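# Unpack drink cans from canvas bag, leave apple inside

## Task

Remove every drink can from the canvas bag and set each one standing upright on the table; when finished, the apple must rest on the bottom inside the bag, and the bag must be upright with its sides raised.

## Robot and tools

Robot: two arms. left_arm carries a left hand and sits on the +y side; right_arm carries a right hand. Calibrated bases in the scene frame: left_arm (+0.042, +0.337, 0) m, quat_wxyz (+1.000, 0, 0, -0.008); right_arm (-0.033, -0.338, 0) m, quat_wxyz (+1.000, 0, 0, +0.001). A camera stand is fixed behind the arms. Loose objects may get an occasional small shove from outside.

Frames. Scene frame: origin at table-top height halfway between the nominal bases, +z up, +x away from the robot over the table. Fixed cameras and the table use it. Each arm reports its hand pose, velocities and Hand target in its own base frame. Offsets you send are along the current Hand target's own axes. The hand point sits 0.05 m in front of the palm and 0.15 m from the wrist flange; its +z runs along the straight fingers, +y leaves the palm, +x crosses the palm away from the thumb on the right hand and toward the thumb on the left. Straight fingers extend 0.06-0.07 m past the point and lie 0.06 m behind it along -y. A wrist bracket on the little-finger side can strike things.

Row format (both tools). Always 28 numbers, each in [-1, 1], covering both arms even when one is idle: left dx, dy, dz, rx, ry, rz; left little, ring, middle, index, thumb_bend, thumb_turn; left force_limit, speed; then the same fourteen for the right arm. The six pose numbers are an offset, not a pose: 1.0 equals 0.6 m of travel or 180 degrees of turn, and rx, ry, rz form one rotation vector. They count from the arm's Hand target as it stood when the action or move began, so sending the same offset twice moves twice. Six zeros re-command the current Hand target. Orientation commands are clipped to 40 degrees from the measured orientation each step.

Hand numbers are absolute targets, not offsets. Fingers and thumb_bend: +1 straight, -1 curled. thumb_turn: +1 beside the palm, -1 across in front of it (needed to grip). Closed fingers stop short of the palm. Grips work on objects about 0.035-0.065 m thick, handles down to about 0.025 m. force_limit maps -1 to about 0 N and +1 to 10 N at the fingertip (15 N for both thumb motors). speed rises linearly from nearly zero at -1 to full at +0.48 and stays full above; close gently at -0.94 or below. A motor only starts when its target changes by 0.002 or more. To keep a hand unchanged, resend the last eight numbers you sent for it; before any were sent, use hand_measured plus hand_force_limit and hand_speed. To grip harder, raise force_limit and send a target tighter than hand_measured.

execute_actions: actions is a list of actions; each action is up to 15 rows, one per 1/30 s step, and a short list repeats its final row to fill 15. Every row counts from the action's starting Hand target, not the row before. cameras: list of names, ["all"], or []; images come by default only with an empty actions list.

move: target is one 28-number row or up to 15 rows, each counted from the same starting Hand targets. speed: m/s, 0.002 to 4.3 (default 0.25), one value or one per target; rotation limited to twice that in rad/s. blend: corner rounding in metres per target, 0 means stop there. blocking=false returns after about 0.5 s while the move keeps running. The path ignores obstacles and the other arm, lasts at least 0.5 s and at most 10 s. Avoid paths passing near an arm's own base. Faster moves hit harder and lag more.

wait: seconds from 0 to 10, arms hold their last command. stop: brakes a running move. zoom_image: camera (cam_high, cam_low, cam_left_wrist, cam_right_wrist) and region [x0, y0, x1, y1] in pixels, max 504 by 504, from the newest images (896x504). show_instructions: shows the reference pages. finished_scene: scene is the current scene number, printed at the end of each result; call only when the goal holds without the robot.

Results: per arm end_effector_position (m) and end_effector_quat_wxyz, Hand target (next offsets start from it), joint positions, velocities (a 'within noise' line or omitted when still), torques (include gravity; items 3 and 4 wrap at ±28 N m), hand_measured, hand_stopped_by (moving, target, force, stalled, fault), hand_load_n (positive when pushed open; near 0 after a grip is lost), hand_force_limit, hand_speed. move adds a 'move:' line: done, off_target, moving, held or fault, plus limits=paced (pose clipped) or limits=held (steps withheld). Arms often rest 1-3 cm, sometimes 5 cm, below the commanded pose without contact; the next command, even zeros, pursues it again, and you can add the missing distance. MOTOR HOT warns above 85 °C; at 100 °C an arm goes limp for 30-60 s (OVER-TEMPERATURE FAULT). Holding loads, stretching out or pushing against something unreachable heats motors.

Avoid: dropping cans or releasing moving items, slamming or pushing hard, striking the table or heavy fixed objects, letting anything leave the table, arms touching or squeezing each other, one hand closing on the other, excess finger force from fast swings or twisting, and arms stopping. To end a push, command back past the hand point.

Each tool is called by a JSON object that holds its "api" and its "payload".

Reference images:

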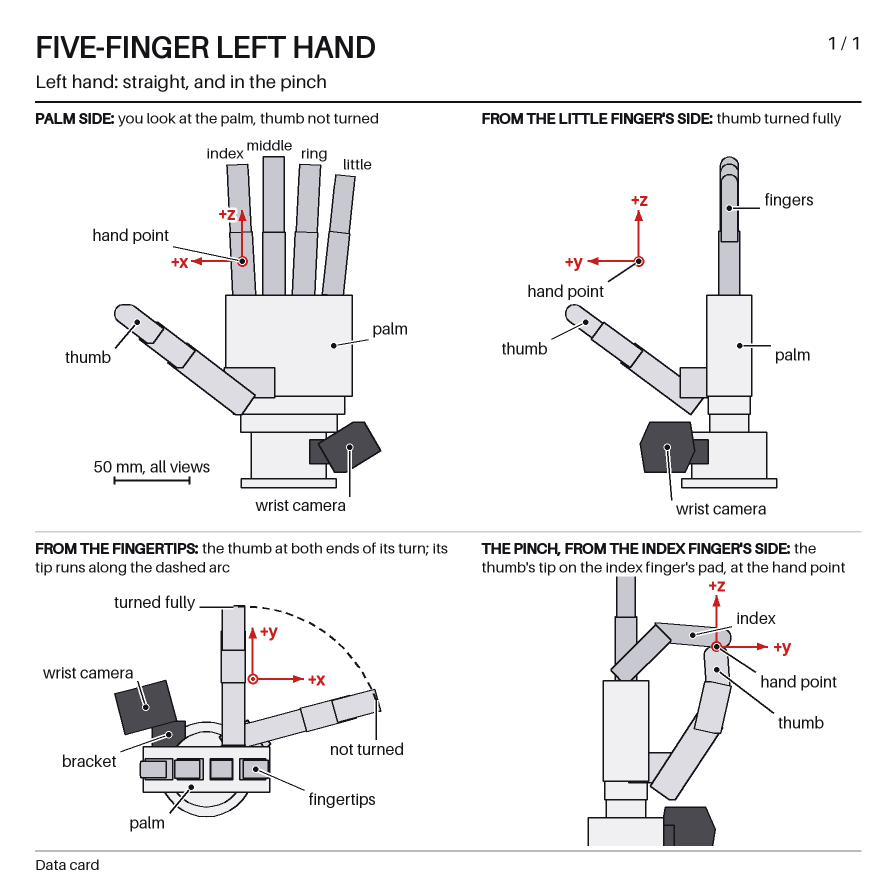

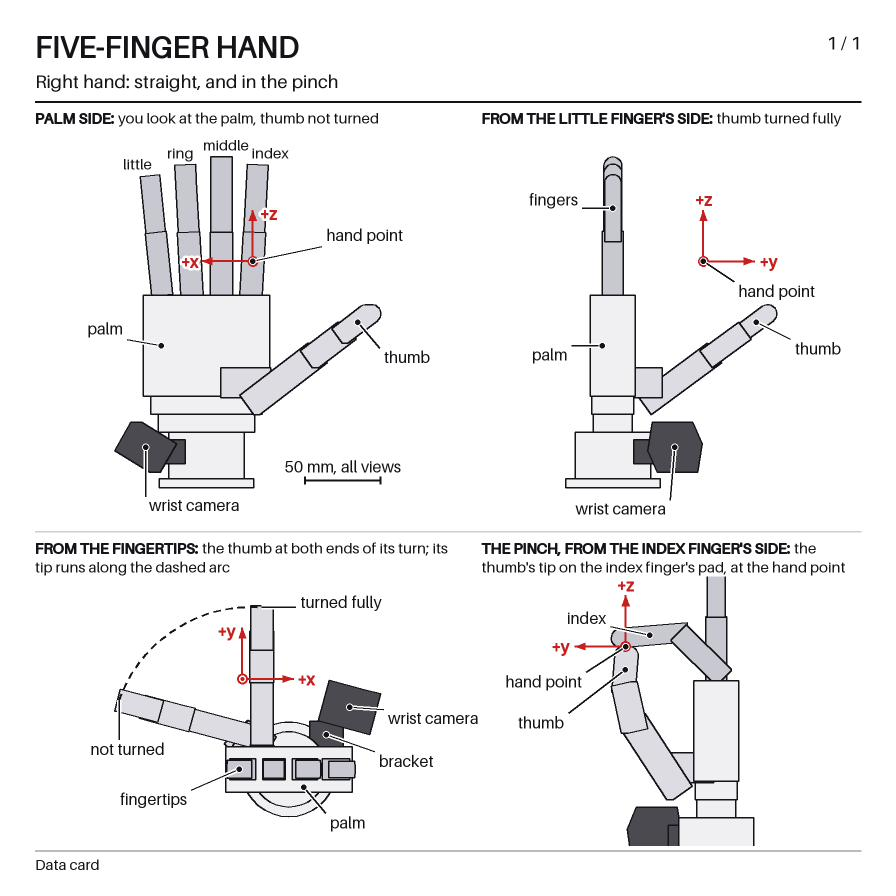

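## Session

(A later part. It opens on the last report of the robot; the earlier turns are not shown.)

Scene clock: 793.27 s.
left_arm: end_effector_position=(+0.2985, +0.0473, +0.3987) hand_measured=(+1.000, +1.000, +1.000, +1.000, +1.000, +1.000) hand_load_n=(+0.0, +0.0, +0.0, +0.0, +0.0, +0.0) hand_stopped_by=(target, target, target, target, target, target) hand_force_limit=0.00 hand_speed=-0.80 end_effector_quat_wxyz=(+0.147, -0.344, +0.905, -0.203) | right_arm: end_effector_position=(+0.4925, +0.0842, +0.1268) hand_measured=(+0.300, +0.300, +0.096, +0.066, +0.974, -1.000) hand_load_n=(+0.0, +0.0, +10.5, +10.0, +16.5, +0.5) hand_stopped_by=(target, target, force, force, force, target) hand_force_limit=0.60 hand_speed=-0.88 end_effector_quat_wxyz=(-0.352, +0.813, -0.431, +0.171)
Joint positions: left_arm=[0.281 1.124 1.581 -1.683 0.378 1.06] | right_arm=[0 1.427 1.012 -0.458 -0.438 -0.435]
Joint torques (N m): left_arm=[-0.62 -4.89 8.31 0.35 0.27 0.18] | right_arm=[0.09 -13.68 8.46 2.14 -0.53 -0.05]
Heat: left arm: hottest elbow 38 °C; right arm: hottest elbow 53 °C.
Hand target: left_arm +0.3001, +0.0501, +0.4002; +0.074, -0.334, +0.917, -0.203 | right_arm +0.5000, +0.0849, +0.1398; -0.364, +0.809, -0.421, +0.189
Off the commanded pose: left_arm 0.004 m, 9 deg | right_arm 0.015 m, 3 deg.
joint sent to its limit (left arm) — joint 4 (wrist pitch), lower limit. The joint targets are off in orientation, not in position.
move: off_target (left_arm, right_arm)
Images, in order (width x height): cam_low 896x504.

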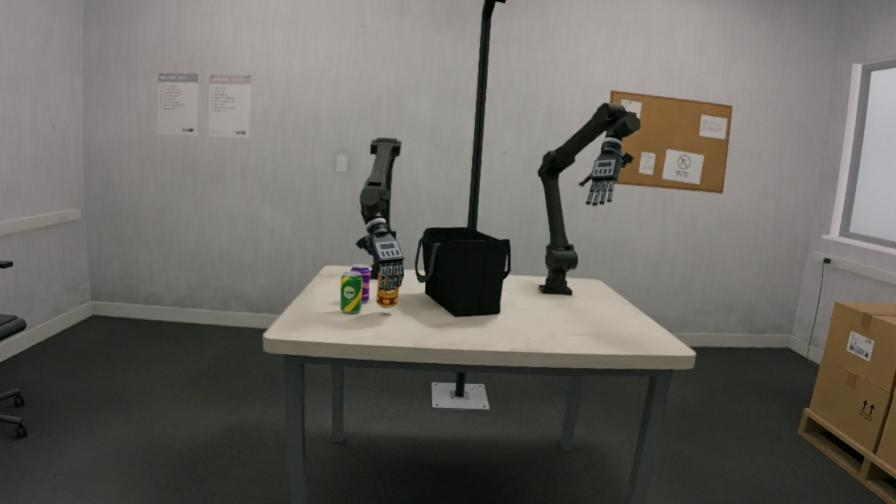

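{"api": "execute_actions", "payload": {"actions": [[[0,0,0,0,0,0,1,1,1,1,1,1,0,-0.8,0,0.0092,0.0072,0,0,0,0.3,0.3,-0.35,-0.35,0.29,-1,0.6,-0.88]],[[0,0,0,0,0,0,1,1,1,1,1,1,0,-0.8,0,0.0092,0.0072,0,0,0,0.3,0.3,-0.35,-0.35,0.29,-1,0.6,-0.88]],[[0,0,0,0,0,0,1,1,1,1,1,1,0,-0.8,0,0.0053,0.0041,0,0,0,0.3,0.3,-0.35,-0.35,0.29,-1,0.6,-0.88]],[[0,0,0,0,0,0,1,1,1,1,1,1,0,-0.8,0,0.0,0.0,0,0,0,0.3,0.3,-0.35,-0.35,0.29,-1,0.6,-0.88]]], "cameras": ["cam_low"]}}

{"api": "zoom_image", "payload": {"camera": "cam_low", "region": [320, 200, 460, 340]}}

Scene clock: 806.87 s.
left_arm: end_effector_position=(+0.2985, +0.0473, +0.3987) hand_measured=(+1.000, +1.000, +1.000, +1.000, +1.000, +1.000) hand_load_n=(+0.0, +0.0, +0.0, +0.0, +0.0, +0.0) hand_stopped_by=(target, target, target, target, target, target) hand_force_limit=0.00 hand_speed=-0.80 end_effector_quat_wxyz=(+0.147, -0.344, +0.905, -0.203) | right_arm: end_effector_position=(+0.4928, +0.0843, +0.1156) hand_measured=(+0.300, +0.300, +0.096, +0.066, +0.974, -1.000) hand_load_n=(+0.0, +0.0, +11.0, +10.0, +16.5, +0.0) hand_stopped_by=(target, target, force, force, force, target) hand_force_limit=0.60 hand_speed=-0.88 end_effector_quat_wxyz=(-0.355, +0.812, -0.428, +0.177)
Joint positions: left_arm=[0.281 1.124 1.581 -1.683 0.378 1.06] | right_arm=[0 1.435 0.983 -0.407 -0.439 -0.435]
Joint torques (N m): left_arm=[-0.5 -5.19 8.31 0.38 0.27 0.21] | right_arm=[-0.03 -12.63 8.02 2.14 -0.54 -0.06]
Heat: left arm: hottest elbow 38 °C; right arm: hottest elbow 50 °C.
Hand target: left_arm +0.3001, +0.0501, +0.4002; +0.074, -0.334, +0.917, -0.203 | right_arm +0.4990, +0.0843, +0.1218; -0.364, +0.809, -0.421, +0.189
Off the commanded pose: left_arm 0.004 m, 9 deg | right_arm 0.009 m, 2 deg.
joint sent to its limit (left arm) — joint 4 (wrist pitch), lower limit. The joint targets are off in orientation, not in position.
Images, in order (width x height): cam_low 896x504.

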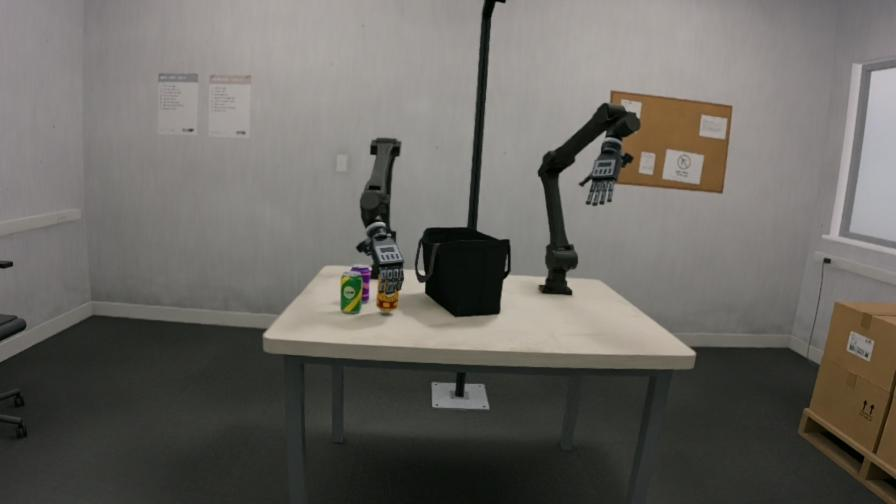

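Scaled by 3.600 from the camera's 896x504 image, which has a finer 1280x720 frame.

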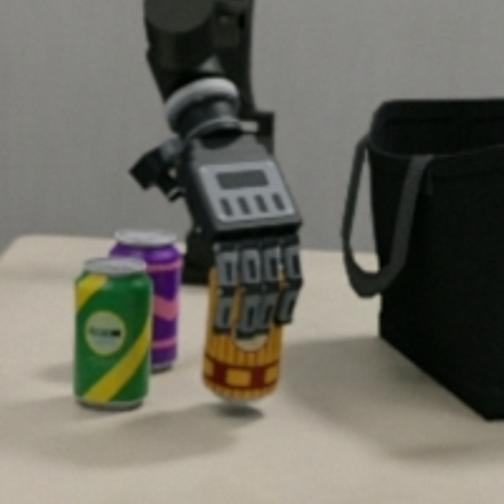

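{"api": "execute_actions", "payload": {"actions": [[[0,0,0,0,0,0,1,1,1,1,1,1,0,-0.8,0,0.0053,0.0041,0,0,0,0.3,0.3,-0.35,-0.35,0.29,-1,0.6,-0.88]],[[0,0,0,0,0,0,1,1,1,1,1,1,0,-0.8,0,0.0053,0.0041,0,0,0,0.3,0.3,-0.35,-0.35,0.29,-1,0.6,-0.88]],[[0,0,0,0,0,0,1,1,1,1,1,1,0,-0.8,0,0.0,0.0,0,0,0,0.3,0.3,-0.35,-0.35,0.29,-1,0.6,-0.88]]], "cameras": ["cam_low"]}}

{"api": "zoom_image", "payload": {"camera": "cam_low", "region": [320, 200, 460, 340]}}

Scene clock: 817.33 s.
left_arm: end_effector_position=(+0.2985, +0.0473, +0.3987) hand_measured=(+1.000, +1.000, +1.000, +1.000, +1.000, +1.000) hand_load_n=(+0.0, +0.0, +0.0, +0.0, -0.5, +0.0) hand_stopped_by=(target, target, target, target, target, target) hand_force_limit=0.00 hand_speed=-0.80 end_effector_quat_wxyz=(+0.147, -0.344, +0.905, -0.203) | right_arm: end_effector_position=(+0.4923, +0.0844, +0.1077) hand_measured=(+0.300, +0.300, +0.096, +0.066, +0.974, -1.000) hand_load_n=(+0.0, +0.0, +10.5, +10.0, +16.5, +0.0) hand_stopped_by=(target, target, force, force, force, target) hand_force_limit=0.60 hand_speed=-0.88 end_effector_quat_wxyz=(-0.355, +0.812, -0.428, +0.177)
Joint positions: left_arm=[0.281 1.124 1.581 -1.683 0.378 1.06] | right_arm=[0 1.444 0.969 -0.385 -0.439 -0.435]
Joint torques (N m): left_arm=[-0.26 -5.19 8.25 0.43 0.26 0.19] | right_arm=[-0.09 -12.63 7.94 2.11 -0.54 -0.07]
Heat: left arm: hottest elbow 38 °C; right arm: hottest elbow 48 °C.
Hand target: left_arm +0.3001, +0.0501, +0.4002; +0.074, -0.334, +0.917, -0.203 | right_arm +0.4985, +0.0840, +0.1137; -0.364, +0.809, -0.421, +0.189
Off the commanded pose: left_arm 0.004 m, 9 deg | right_arm 0.009 m, 2 deg.
joint sent to its limit (left arm) — joint 4 (wrist pitch), lower limit. The joint targets are off in orientation, not in position.
Images, in order (width x height): cam_low 896x504.

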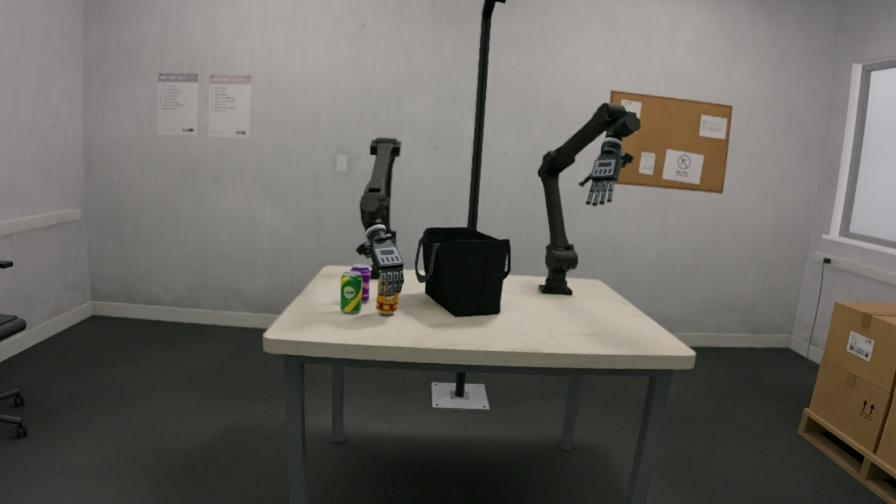

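Scaled by 3.600 from the camera's 896x504 image, which has a finer 1280x720 frame.

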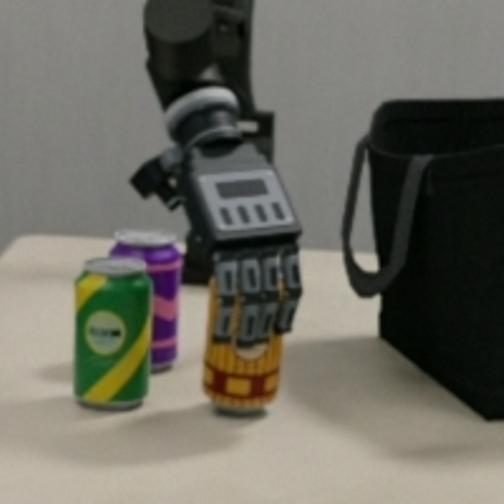

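{"api": "execute_actions", "payload": {"actions": [[[0,0,0,0,0,0,1,1,1,1,1,1,0,-0.8,0,0.0053,0.0041,0,0,0,0.3,0.3,-0.35,-0.35,0.29,-1,0.6,-0.88]],[[0,0,0,0,0,0,1,1,1,1,1,1,0,-0.8,0,0.0,0.0,0,0,0,0.3,0.3,-0.35,-0.35,0.29,-1,0.6,-0.88]]], "cameras": ["cam_low"]}}

{"api": "zoom_image", "payload": {"camera": "cam_low", "region": [320, 200, 460, 340]}}

Scene clock: 833.80 s.
left_arm: end_effector_position=(+0.2985, +0.0473, +0.3987) hand_measured=(+1.000, +1.000, +1.000, +1.000, +1.000, +1.000) hand_load_n=(+0.0, +0.0, +0.0, +0.0, +0.0, +0.0) hand_stopped_by=(target, target, target, target, target, target) hand_force_limit=0.00 hand_speed=-0.80 end_effector_quat_wxyz=(+0.147, -0.344, +0.905, -0.203) | right_arm: end_effector_position=(+0.4921, +0.0844, +0.1038) hand_measured=(+0.300, +0.300, +0.096, +0.066, +0.974, -1.000) hand_load_n=(+0.0, +0.0, +10.5, +10.0, +16.5, +0.5) hand_stopped_by=(target, target, force, force, force, target) hand_force_limit=0.60 hand_speed=-0.88 end_effector_quat_wxyz=(-0.355, +0.812, -0.428, +0.177)
Joint positions: left_arm=[0.281 1.124 1.581 -1.683 0.378 1.06] | right_arm=[0 1.448 0.963 -0.373 -0.44 -0.435]
Joint torques (N m): left_arm=[-0.67 -4.84 8.28 0.34 0.24 0.19] | right_arm=[-0.15 -12.69 7.88 2.13 -0.55 -0.07]
Heat: left arm: hottest elbow 38 °C; right arm: hottest elbow 45 °C.
Hand target: left_arm +0.3001, +0.0501, +0.4002; +0.074, -0.334, +0.917, -0.203 | right_arm +0.4983, +0.0839, +0.1099; -0.364, +0.809, -0.421, +0.189
Off the commanded pose: left_arm 0.004 m, 9 deg | right_arm 0.009 m, 2 deg.
joint sent to its limit (left arm) — joint 4 (wrist pitch), lower limit. The joint targets are off in orientation, not in position.
Images, in order (width x height): cam_low 896x504.

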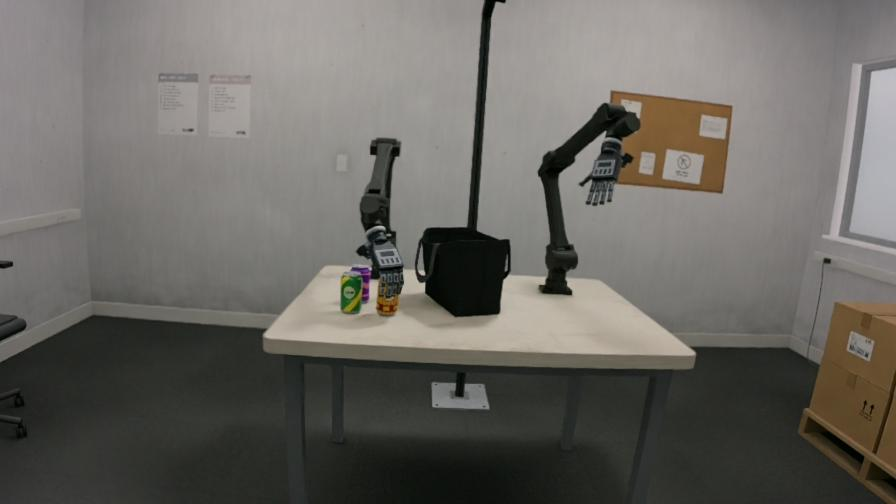

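Scaled by 3.600 from the camera's 896x504 image, which has a finer 1280x720 frame.

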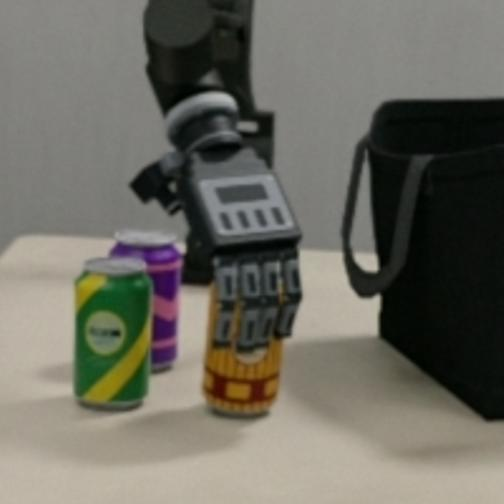

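{"api": "execute_actions", "payload": {"actions": [[[0,0,0,0,0,0,1,1,1,1,1,1,0,-0.8,0,0.0053,0.0041,0,0,0,0.3,0.3,-0.35,-0.35,0.29,-1,0.6,-0.88]],[[0,0,0,0,0,0,1,1,1,1,1,1,0,-0.8,0,0.0040,0.0031,0,0,0,0.3,0.3,-0.35,-0.35,0.29,-1,0.6,-0.88]],[[0,0,0,0,0,0,1,1,1,1,1,1,0,-0.8,0,0.0,0.0,0,0,0,0.3,0.3,-0.35,-0.35,0.29,-1,0.6,-0.88]]]}}

Scene clock: 847.43 s.
left_arm: end_effector_position=(+0.2985, +0.0473, +0.3987) hand_measured=(+1.000, +1.000, +1.000, +1.000, +1.000, +1.000) hand_load_n=(+0.0, +0.0, +0.0, +0.0, +0.0, +0.0) hand_stopped_by=(target, target, target, target, target, target) hand_force_limit=0.00 hand_speed=-0.80 end_effector_quat_wxyz=(+0.147, -0.344, +0.905, -0.203) | right_arm: end_effector_position=(+0.4940, +0.0848, +0.1020) hand_measured=(+0.300, +0.300, +0.096, +0.066, +0.974, -1.000) hand_load_n=(+0.0, +0.0, +10.5, +9.5, +16.5, +0.0) hand_stopped_by=(target, target, force, force, force, target) hand_force_limit=0.60 hand_speed=-0.88 end_effector_quat_wxyz=(-0.359, +0.811, -0.425, +0.181)
Joint positions: left_arm=[0.281 1.124 1.581 -1.683 0.378 1.06] | right_arm=[0 1.451 0.956 -0.352 -0.442 -0.435]
Joint torques (N m): left_arm=[-0.44 -5.07 8.21 0.38 0.28 0.2] | right_arm=[-0.21 -12.22 7.5 2.13 -0.48 -0.08]
Heat: left arm: hottest elbow 38 °C; right arm: hottest elbow 44 °C.
Hand target: left_arm +0.3001, +0.0501, +0.4002; +0.074, -0.334, +0.917, -0.203 | right_arm +0.4979, +0.0836, +0.1027; -0.364, +0.809, -0.421, +0.189
Off the commanded pose: left_arm 0.004 m, 9 deg | right_arm 0.004 m, 1 deg.
joint sent to its limit (left arm) — joint 4 (wrist pitch), lower limit. The joint targets are off in orientation, not in position.

{"api": "execute_actions", "payload": {"actions": [[[0,0,0,0,0,0,1,1,1,1,1,1,0,-0.8,0,0,0,0,0,0,0.3,0.3,0.14,0.1,1,-1,0.4,-0.85]],[[0,0,0,0,0,0,1,1,1,1,1,1,0,-0.8,0,0,0,0,0,0,0.6,0.6,0.6,0.6,1,-1,0.4,-0.6]],[[0,0,0,0,0,0,1,1,1,1,1,1,0,-0.8,0,0,0,0,0,0,1,1,1,1,1,-1,0.4,-0.3]],[[0,0,0,0,0,0,1,1,1,1,1,1,0,-0.8,0,0,0,0,0,0,1,1,1,1,1,-1,0.4,-0.3]]], "cameras": ["cam_low","cam_right_wrist"]}}

Scene clock: 857.10 s.
left_arm: end_effector_position=(+0.2985, +0.0473, +0.3987) hand_measured=(+1.000, +1.000, +1.000, +1.000, +1.000, +1.000) hand_load_n=(+0.0, +0.0, +0.0, +0.0, +0.0, +0.0) hand_stopped_by=(target, target, target, target, target, target) hand_force_limit=0.00 hand_speed=-0.80 end_effector_quat_wxyz=(+0.147, -0.344, +0.905, -0.203) | right_arm: end_effector_position=(+0.4955, +0.0850, +0.1029) hand_measured=(+1.000, +1.000, +1.000, +1.000, +1.000, -1.000) hand_load_n=(+0.0, -0.5, +0.0, +0.0, +0.0, +0.0) hand_stopped_by=(target, target, target, target, target, target) hand_force_limit=0.40 hand_speed=-0.30 end_effector_quat_wxyz=(-0.361, +0.810, -0.424, +0.183)
Joint positions: left_arm=[0.281 1.124 1.581 -1.683 0.378 1.06] | right_arm=[-0.001 1.451 0.956 -0.345 -0.444 -0.435]
Joint torques (N m): left_arm=[-0.32 -5.13 8.32 0.32 0.28 0.19] | right_arm=[-0.09 -12.16 7.49 1.88 -0.41 -0.08]
Heat: left arm: hottest elbow 38 °C; right arm: hottest elbow 43 °C.
Hand target: left_arm +0.3001, +0.0501, +0.4002; +0.074, -0.334, +0.917, -0.203 | right_arm +0.4979, +0.0834, +0.1027; -0.364, +0.809, -0.421, +0.189
Off the commanded pose: left_arm 0.004 m, 9 deg | right_arm 0.003 m, 1 deg.
joint sent to its limit (left arm) — joint 4 (wrist pitch), lower limit. The joint targets are off in orientation, not in position.
Images, in order (width x height): cam_low 896x504, cam_right_wrist 896x504.

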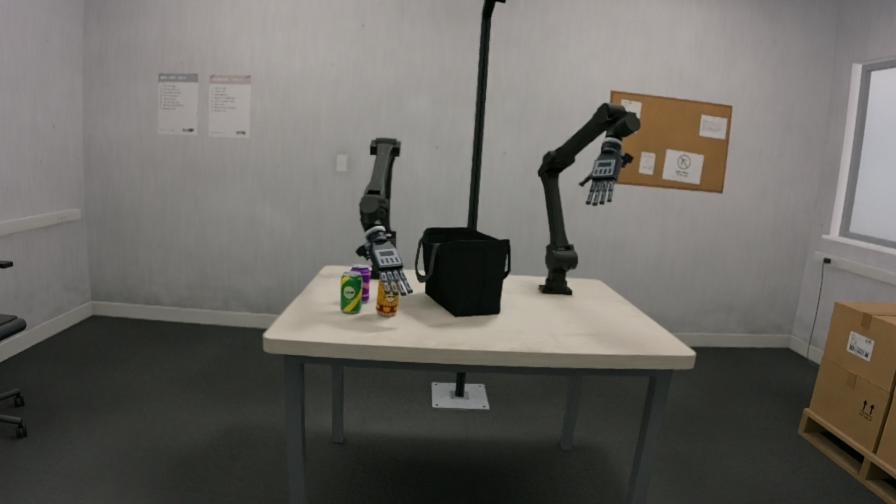

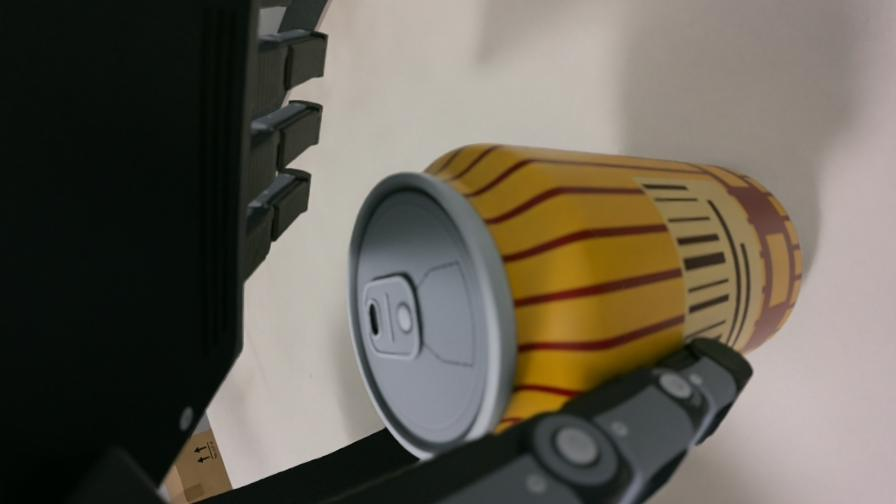

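{"api": "move", "payload": {"target": [[0,0,0,0,0,0,0.3,0.3,0.3,0.3,1,-1,0.2,-0.3,0,-0.3283,-0.2567,0,0,0,1,1,1,1,1,-1,0.4,-0.3],[0.4887,-0.4775,0.3513,0.15,0,0,0.3,0.3,0.3,0.3,1,-1,0.2,-0.3,0.1295,-0.0843,-0.5689,0,0,0,1,1,1,1,1,-1,0.4,-0.3],[0.4887,-0.4071,0.5023,0.15,0,0,0.3,0.3,0.3,0.3,1,-1,0.2,-0.3,0.1295,-0.0843,-0.5689,0,0,0,1,1,1,1,1,-1,0.4,-0.3]], "cameras": ["cam_low","cam_left_wrist","cam_high"], "speed": [0.15,0.25,0.15]}}

Scene clock: 903.40 s.
left_arm: end_effector_position=(+0.2970, -0.3999, +0.2329) hand_measured=(+0.300, +0.300, +0.300, +0.300, +1.000, -1.000) hand_load_n=(+0.0, +0.0, +0.0, +0.0, +0.0, +0.0) hand_stopped_by=(target, target, target, target, target, target) hand_force_limit=0.20 hand_speed=-0.30 end_effector_quat_wxyz=(+0.150, -0.305, +0.847, -0.408) | right_arm: end_effector_position=(+0.3599, -0.1031, +0.3622) hand_measured=(+1.000, +1.000, +1.000, +1.000, +1.000, -1.000) hand_load_n=(+0.0, +0.0, +0.0, +0.0, +0.0, +0.0) hand_stopped_by=(target, target, target, target, target, target) hand_force_limit=0.40 hand_speed=-0.30 end_effector_quat_wxyz=(-0.364, +0.809, -0.423, +0.185)
Joint positions: left_arm=[-0.869 1.199 1.039 -0.51 0.002 0.008] | right_arm=[-0.574 1.208 1.461 -1.433 -0.766 -1.021]
Joint torques (N m): left_arm=[-1.14 -8.76 8.49 2.21 -0.18 0.04] | right_arm=[-0.62 -7.59 9.61 0.42 -0.63 -0.17]
Heat: left arm: hottest elbow 38 °C; right arm: hottest elbow 42 °C.
Hand target: left_arm +0.2996, -0.4055, +0.2299; +0.150, -0.307, +0.845, -0.412 | right_arm +0.3612, -0.1074, +0.3671; -0.364, +0.809, -0.421, +0.189
Off the commanded pose: left_arm 0.007 m, 1 deg | right_arm 0.007 m, 1 deg.
move: done
Images, in order (width x height): cam_high 896x504, cam_low 896x504, cam_left_wrist 896x504.

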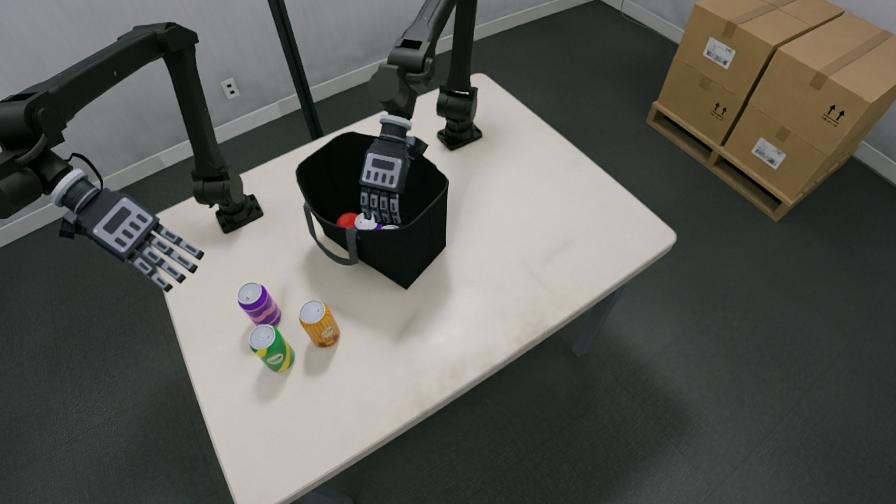

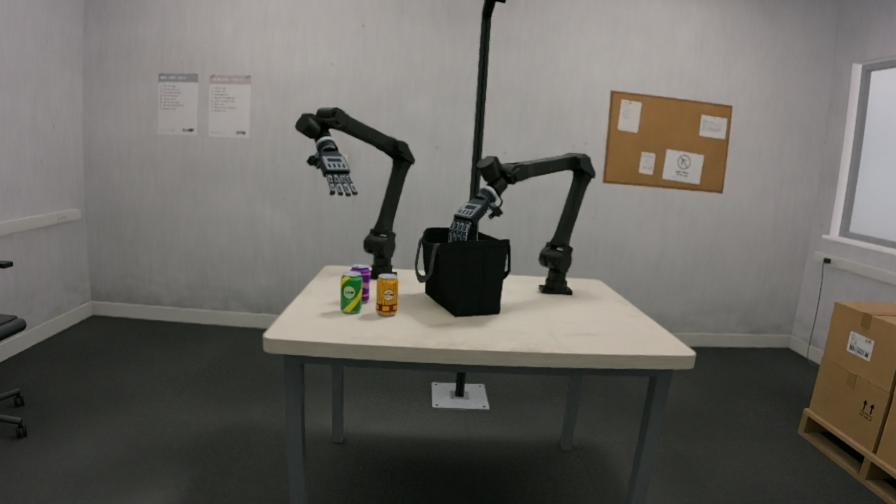

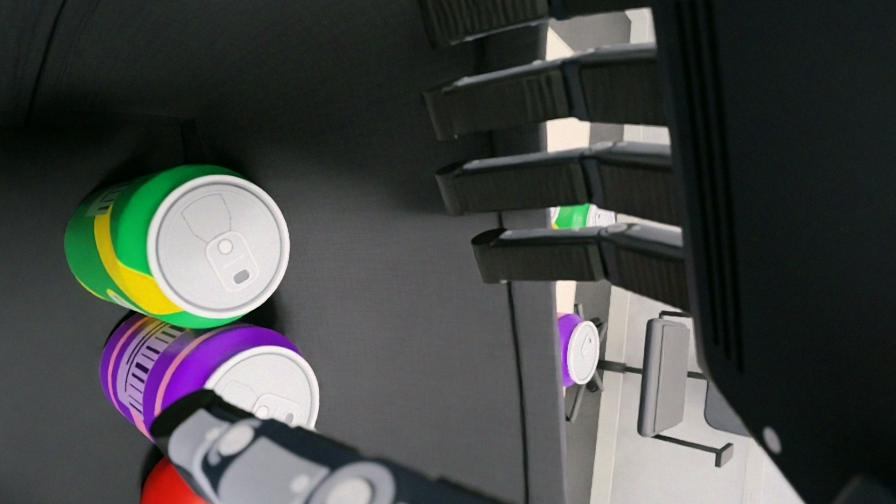

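{"api": "move", "payload": {"target": [0.0017,0.1848,0.1502,0,0,0,0.35,0.35,0.35,0.35,1,-1,0.2,-0.3,0,0,0,0,0,0,1,1,1,1,1,-1,0.4,-0.3], "cameras": ["cam_left_wrist","cam_high"], "speed": 0.1}}

{"api": "move", "payload": {"target": [-0.002,-0.0518,-0.0122,0,0,0,0.4,0.4,0.4,0.4,1,-1,0.2,-0.3,0,0,0,0,0,0,1,1,1,1,1,-1,0.4,-0.3], "cameras": ["cam_left_wrist"], "speed": 0.08}}

Scene clock: 950.10 s.
left_arm: end_effector_position=(+0.3001, -0.4031, +0.0898) hand_measured=(+0.350, +0.350, +0.350, +0.350, +1.000, -1.000) hand_load_n=(+0.0, +0.0, +0.0, +0.0, +0.0, +0.0) hand_stopped_by=(target, target, target, target, target, target) hand_force_limit=0.20 hand_speed=-0.30 end_effector_quat_wxyz=(+0.151, -0.306, +0.847, -0.408) | right_arm: end_effector_position=(+0.3599, -0.1031, +0.3622) hand_measured=(+1.000, +1.000, +1.000, +1.000, +1.000, -1.000) hand_load_n=(+0.0, +0.0, +0.0, +0.0, +0.0, +0.0) hand_stopped_by=(target, target, target, target, target, target) hand_force_limit=0.40 hand_speed=-0.30 end_effector_quat_wxyz=(-0.364, +0.809, -0.423, +0.185)
Joint positions: left_arm=[-0.869 1.365 0.779 -0.086 0 0.007] | right_arm=[-0.574 1.208 1.461 -1.433 -0.766 -1.021]
Joint torques (N m): left_arm=[-1.14 -9.76 7.54 2.25 -0.18 0.03] | right_arm=[-0.44 -7.65 9.62 0.39 -0.64 -0.17]
Heat: left arm: hottest elbow 39 °C; right arm: hottest elbow 44 °C.
Hand target: left_arm +0.3005, -0.4081, +0.0869; +0.150, -0.307, +0.845, -0.412 | right_arm +0.3612, -0.1074, +0.3671; -0.364, +0.809, -0.421, +0.189
Off the commanded pose: left_arm 0.006 m, 1 deg | right_arm 0.007 m, 1 deg.
move: done
Images, in order (width x height): cam_high 896x504, cam_left_wrist 896x504.

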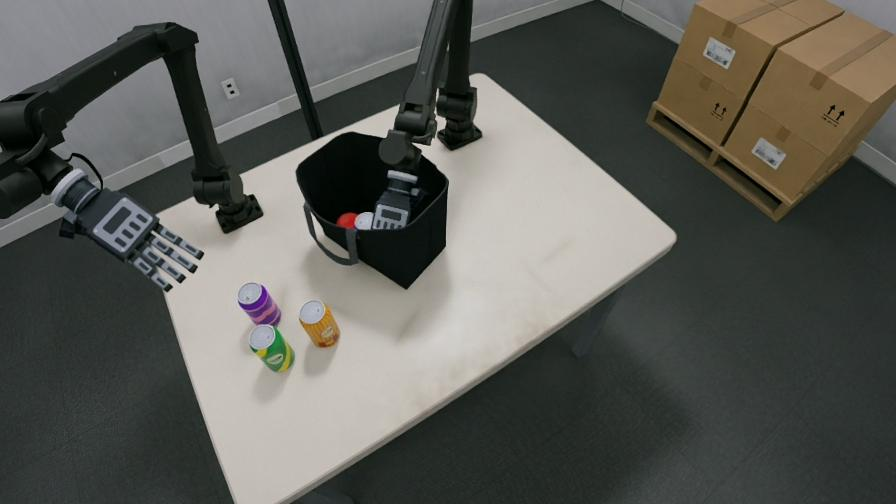

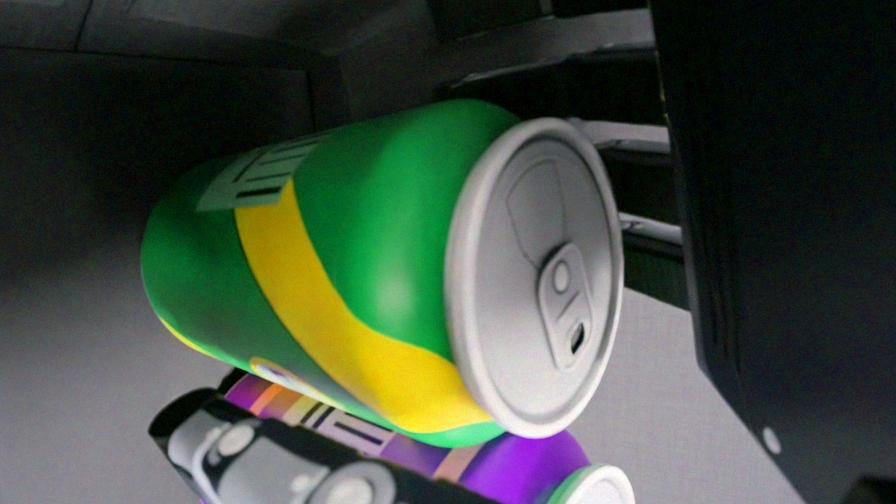

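Scene clock: 951.17 s.
left_arm: end_effector_position=(+0.2995, -0.4024, +0.0936) hand_measured=(+0.400, +0.400, +0.400, +0.400, +1.000, -1.000) hand_load_n=(-0.5, +0.0, +0.0, +0.0, +0.0, +0.0) hand_stopped_by=(target, target, target, target, target, target) hand_force_limit=0.20 hand_speed=-0.30 end_effector_quat_wxyz=(+0.146, -0.309, +0.853, -0.395) | right_arm: end_effector_position=(+0.3599, -0.1031, +0.3622) hand_measured=(+1.000, +1.000, +1.000, +1.000, +1.000, -1.000) hand_load_n=(+0.0, +0.0, +0.0, +0.0, +0.0, +0.0) hand_stopped_by=(target, target, target, target, target, target) hand_force_limit=0.40 hand_speed=-0.30 end_effector_quat_wxyz=(-0.364, +0.809, -0.423, +0.185)
Joint positions: left_arm=[-0.869 1.365 0.807 -0.144 0 0.007] | right_arm=[-0.574 1.208 1.461 -1.433 -0.766 -1.021]
Joint torques (N m): left_arm=[-0.97 -11.34 11.62 1.17 -0.08 0.08] | right_arm=[-0.5 -7.59 9.61 0.4 -0.63 -0.16]
Heat: left arm: hottest elbow 39 °C; right arm: hottest elbow 44 °C.
Hand target: left_arm +0.3101, -0.4176, +0.1160; +0.150, -0.307, +0.845, -0.412 | right_arm +0.3612, -0.1074, +0.3671; -0.364, +0.809, -0.421, +0.189
Off the commanded pose: left_arm 0.029 m, 2 deg | right_arm 0.007 m, 1 deg.
move: off_target (left_arm)
Images, in order (width x height): cam_left_wrist 896x504.

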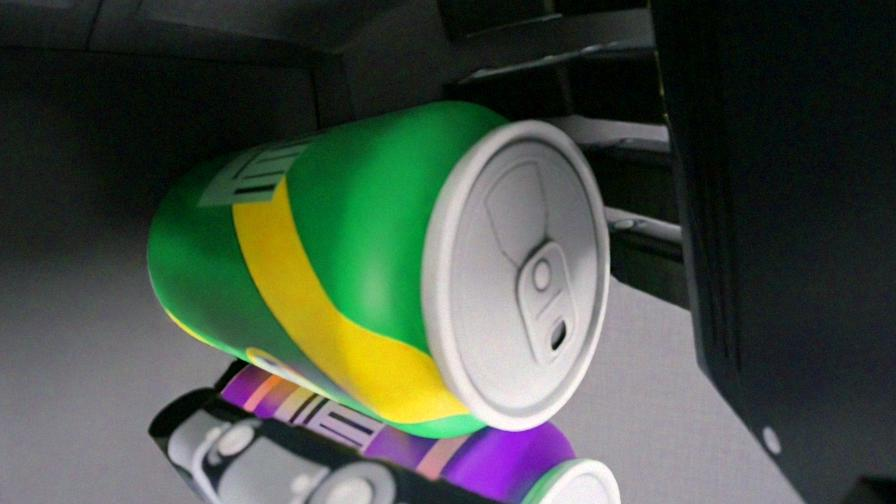

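{"api": "move", "payload": {"target": [-0.0133,0,0,0,0,0,0.4,0.4,0.4,0.4,1,-1,0.2,-0.3,0,0,0,0,0,0,1,1,1,1,1,-1,0.4,-0.3], "cameras": ["cam_left_wrist"], "speed": 0.08}}

Scene clock: 964.30 s.
left_arm: end_effector_position=(+0.3017, -0.4005, +0.0937) hand_measured=(+0.400, +0.400, +0.400, +0.400, +1.000, -1.000) hand_load_n=(+0.0, +0.0, +0.0, +0.0, +0.0, +0.0) hand_stopped_by=(target, target, target, target, target, target) hand_force_limit=0.20 hand_speed=-0.30 end_effector_quat_wxyz=(+0.142, -0.311, +0.852, -0.396) | right_arm: end_effector_position=(+0.3599, -0.1031, +0.3622) hand_measured=(+1.000, +1.000, +1.000, +1.000, +1.000, -1.000) hand_load_n=(+0.0, +0.0, +0.0, +0.0, +0.0, +0.0) hand_stopped_by=(target, target, target, target, target, target) hand_force_limit=0.40 hand_speed=-0.30 end_effector_quat_wxyz=(-0.364, +0.809, -0.423, +0.185)
Joint positions: left_arm=[-0.859 1.365 0.807 -0.145 0.013 0.007] | right_arm=[-0.574 1.208 1.461 -1.433 -0.766 -1.021]
Joint torques (N m): left_arm=[-0.09 -11.63 11.66 1.06 0.01 0.21] | right_arm=[-0.56 -7.65 9.62 0.38 -0.63 -0.17]
Heat: left arm: hottest elbow 40 °C; right arm: hottest elbow 44 °C.
Hand target: left_arm +0.3162, -0.4124, +0.1159; +0.150, -0.307, +0.845, -0.411 | right_arm +0.3612, -0.1074, +0.3671; -0.364, +0.809, -0.421, +0.189
Off the commanded pose: left_arm 0.029 m, 2 deg | right_arm 0.007 m, 1 deg.
move: off_target (left_arm)
Images, in order (width x height): cam_left_wrist 896x504.

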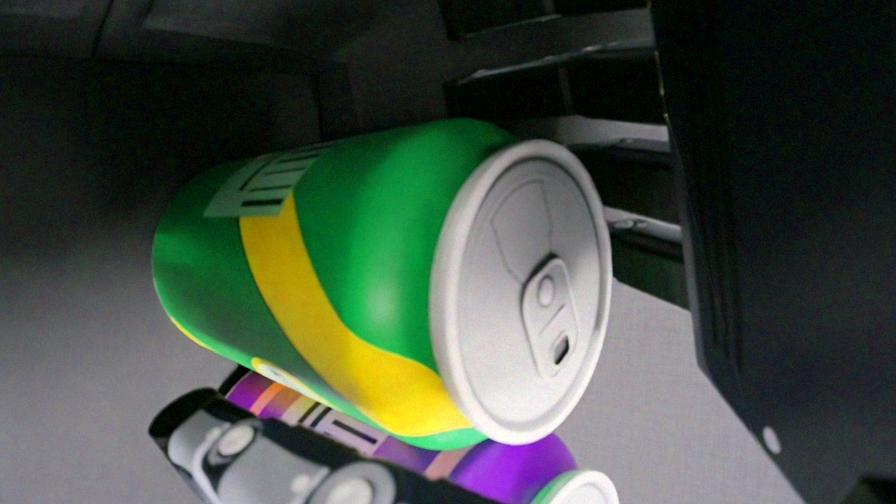

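{"api": "execute_actions", "payload": {"actions": [[[0,0,0,0,0,0,0.3,0.3,-0.2,-0.2,1,-1,0.2,-0.75,0,0,0,0,0,0,1,1,1,1,1,-1,0.4,-0.3]],[[0,0,0,0,0,0,0.3,0.3,-0.2,-0.2,1,-1,0.2,-0.88,0,0,0,0,0,0,1,1,1,1,1,-1,0.4,-0.3]],[[0,0,0,0,0,0,0.3,0.3,-0.2,-0.2,1,-1,0.2,-0.88,0,0,0,0,0,0,1,1,1,1,1,-1,0.4,-0.3]],[[0,0,0,0,0,0,0.3,0.3,-0.2,-0.2,1,-1,0.2,-0.88,0,0,0,0,0,0,1,1,1,1,1,-1,0.4,-0.3]],[[0,0,0,0,0,0,0.3,0.3,-0.21,-0.21,0.4,-1,0.5,-0.88,0,0,0,0,0,0,1,1,1,1,1,-1,0.4,-0.3]],[[0,0,0,0,0,0,0.3,0.3,-0.22,-0.22,0.39,-1,0.5,-0.88,0,0,0,0,0,0,1,1,1,1,1,-1,0.4,-0.3]]], "cameras": ["cam_left_wrist"]}}

Scene clock: 981.23 s.
left_arm: end_effector_position=(+0.3022, -0.4012, +0.0947) hand_measured=(+0.300, +0.300, +0.130, +0.072, +0.984, -1.000) hand_load_n=(+0.0, +0.0, +10.5, +11.0, +11.0, -0.5) hand_stopped_by=(target, target, force, force, force, target) hand_force_limit=0.50 hand_speed=-0.88 end_effector_quat_wxyz=(+0.143, -0.311, +0.852, -0.397) | right_arm: end_effector_position=(+0.3599, -0.1031, +0.3622) hand_measured=(+1.000, +1.000, +1.000, +1.000, +1.000, -1.000) hand_load_n=(+0.0, +0.0, +0.0, +0.0, +0.0, +0.0) hand_stopped_by=(target, target, target, target, target, target) hand_force_limit=0.40 hand_speed=-0.30 end_effector_quat_wxyz=(-0.364, +0.809, -0.423, +0.185)
Joint positions: left_arm=[-0.859 1.365 0.809 -0.145 0.013 0.007] | right_arm=[-0.574 1.208 1.461 -1.433 -0.766 -1.021]
Joint torques (N m): left_arm=[-0.15 -11.58 11.49 1.06 0.03 0.2] | right_arm=[-0.56 -7.71 9.61 0.4 -0.63 -0.17]
Heat: left arm: hottest elbow 41 °C; right arm: hottest elbow 44 °C.
Hand target: left_arm +0.3162, -0.4124, +0.1160; +0.150, -0.307, +0.845, -0.412 | right_arm +0.3612, -0.1074, +0.3671; -0.364, +0.809, -0.421, +0.189
Off the commanded pose: left_arm 0.028 m, 2 deg | right_arm 0.007 m, 1 deg.
Images, in order (width x height): cam_left_wrist 896x504.

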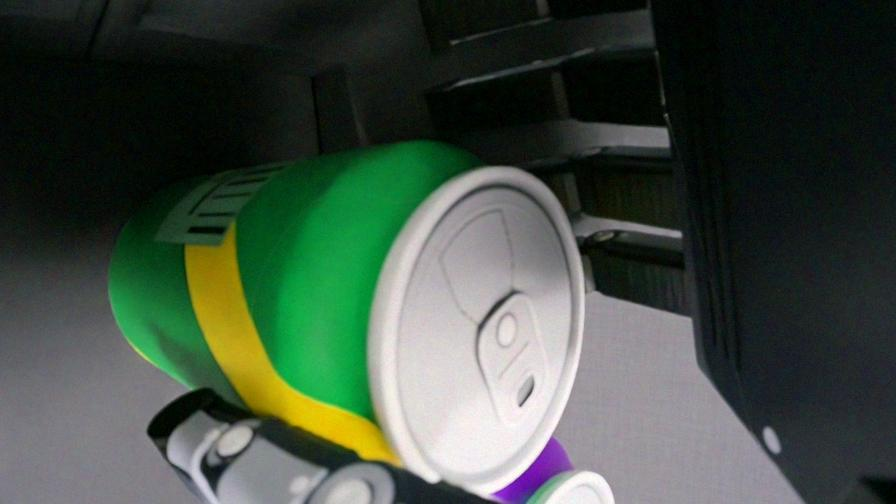

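{"api": "execute_actions", "payload": {"actions": [[[0,-0.0105,-0.0082,0,0,0,0.3,0.3,-0.25,-0.25,0.36,-1,0.6,-0.88,0,0,0,0,0,0,1,1,1,1,1,-1,0.4,-0.3]],[[0,-0.0105,-0.0082,0,0,0,0.3,0.3,-0.26,-0.26,0.35,-1,0.6,-0.88,0,0,0,0,0,0,1,1,1,1,1,-1,0.4,-0.3]],[[0,-0.0105,-0.0082,0,0,0,0.3,0.3,-0.27,-0.27,0.34,-1,0.6,-0.88,0,0,0,0,0,0,1,1,1,1,1,-1,0.4,-0.3]],[[0,-0.0105,-0.0082,0,0,0,0.3,0.3,-0.28,-0.28,0.33,-1,0.6,-0.88,0,0,0,0,0,0,1,1,1,1,1,-1,0.4,-0.3]],[[0,-0.0105,-0.0082,0,0,0,0.3,0.3,-0.29,-0.29,0.32,-1,0.6,-0.88,0,0,0,0,0,0,1,1,1,1,1,-1,0.4,-0.3]],[[0,-0.0105,-0.0082,0,0,0,0.3,0.3,-0.30,-0.30,0.31,-1,0.6,-0.88,0,0,0,0,0,0,1,1,1,1,1,-1,0.4,-0.3]],[[0,-0.0131,-0.0103,0,0,0,0.3,0.3,-0.31,-0.31,0.30,-1,0.6,-0.88,0,0,0,0,0,0,1,1,1,1,1,-1,0.4,-0.3]],[[0,-0.0131,-0.0103,0,0,0,0.3,0.3,-0.32,-0.32,0.29,-1,0.6,-0.88,0,0,0,0,0,0,1,1,1,1,1,-1,0.4,-0.3]]], "cameras": ["cam_left_wrist"]}}

Scene clock: 996.33 s.
left_arm: end_effector_position=(+0.2942, -0.3917, +0.1248) hand_measured=(+0.300, +0.300, +0.120, +0.064, +0.960, -1.000) hand_load_n=(+0.0, +0.0, +8.5, +10.0, +12.0, +0.0) hand_stopped_by=(target, target, force, force, force, target) hand_force_limit=0.60 hand_speed=-0.88 end_effector_quat_wxyz=(+0.130, -0.315, +0.868, -0.361) | right_arm: end_effector_position=(+0.3599, -0.1031, +0.3622) hand_measured=(+1.000, +1.000, +1.000, +1.000, +1.000, -1.000) hand_load_n=(+0.0, +0.0, +0.0, +0.0, +0.0, +0.0) hand_stopped_by=(target, target, target, target, target, target) hand_force_limit=0.40 hand_speed=-0.30 end_effector_quat_wxyz=(-0.364, +0.809, -0.423, +0.185)
Joint positions: left_arm=[-0.859 1.32 0.894 -0.357 0.013 0.009] | right_arm=[-0.574 1.208 1.461 -1.433 -0.766 -1.021]
Joint torques (N m): left_arm=[-0.38 -15.15 14.3 1.35 -0.01 0.18] | right_arm=[-0.62 -7.71 9.61 0.42 -0.64 -0.17]
Heat: left arm: hottest elbow 43 °C; right arm: hottest elbow 44 °C.
Hand target: left_arm +0.3161, -0.4124, +0.1839; +0.150, -0.307, +0.845, -0.412 | right_arm +0.3612, -0.1074, +0.3671; -0.364, +0.809, -0.421, +0.189
Off the commanded pose: left_arm 0.066 m, 7 deg | right_arm 0.007 m, 1 deg.
Images, in order (width x height): cam_left_wrist 896x504.

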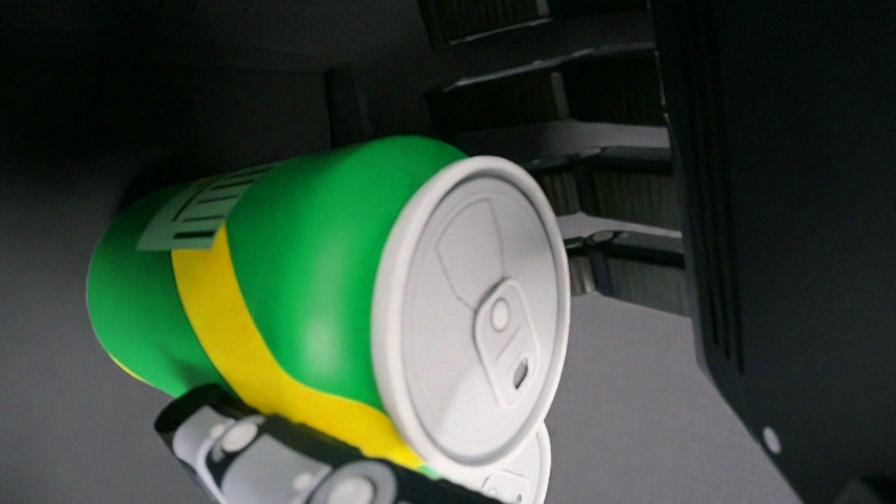

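{"api": "move", "payload": {"target": [0,-0.31,-0.2423,0,0,0,0.3,0.3,-0.33,-0.33,0.28,-1,0.6,-0.88,0,0,0,0,0,0,1,1,1,1,1,-1,0.4,-0.3], "cameras": ["cam_left_wrist","cam_high"], "speed": 0.1}}

Scene clock: 1005.00 s.
left_arm: end_effector_position=(+0.3074, -0.4070, +0.3735) hand_measured=(+0.300, +0.300, +0.120, +0.064, +0.960, -1.000) hand_load_n=(+0.0, +0.0, +9.0, +9.5, +12.5, +0.0) hand_stopped_by=(target, target, force, force, force, target) hand_force_limit=0.60 hand_speed=-0.88 end_effector_quat_wxyz=(+0.135, -0.313, +0.862, -0.375) | right_arm: end_effector_position=(+0.3599, -0.1031, +0.3622) hand_measured=(+1.000, +1.000, +1.000, +1.000, +1.000, -1.000) hand_load_n=(+0.0, +0.0, +0.0, +0.0, +0.0, +0.0) hand_stopped_by=(target, target, target, target, target, target) hand_force_limit=0.40 hand_speed=-0.30 end_effector_quat_wxyz=(-0.364, +0.809, -0.423, +0.185)
Joint positions: left_arm=[-0.859 1.292 1.523 -0.983 0.013 0.009] | right_arm=[-0.574 1.208 1.461 -1.433 -0.766 -1.021]
Joint torques (N m): left_arm=[-0.26 -12.51 14.98 1.24 -0.04 0.17] | right_arm=[-0.56 -7.59 9.61 0.42 -0.63 -0.16]
Heat: left arm: hottest elbow 44 °C; right arm: hottest elbow 44 °C.
Hand target: left_arm +0.3161, -0.4126, +0.4203; +0.150, -0.307, +0.845, -0.412 | right_arm +0.3612, -0.1074, +0.3671; -0.364, +0.809, -0.421, +0.189
Off the commanded pose: left_arm 0.048 m, 5 deg | right_arm 0.007 m, 1 deg.
move: off_target (left_arm)
Images, in order (width x height): cam_high 896x504, cam_left_wrist 896x504.

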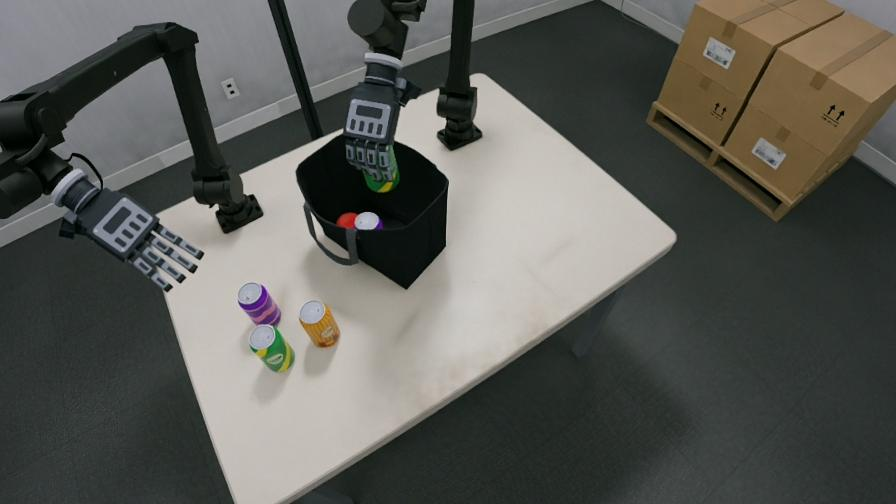

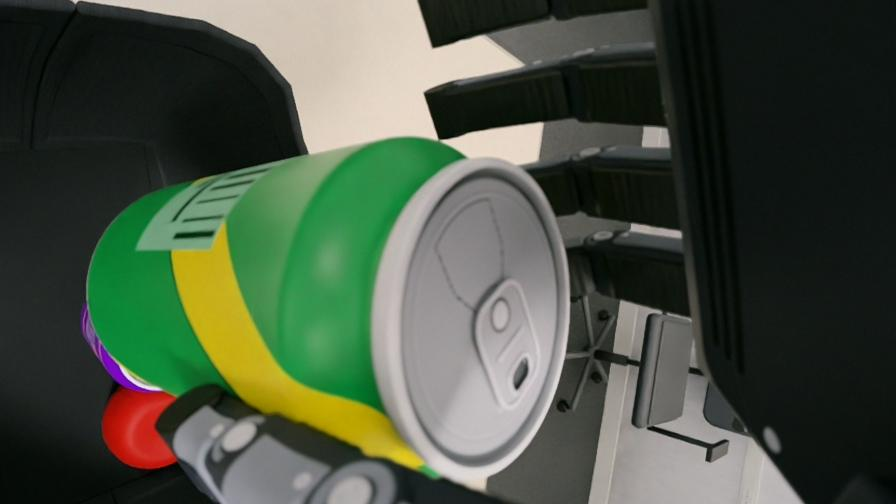

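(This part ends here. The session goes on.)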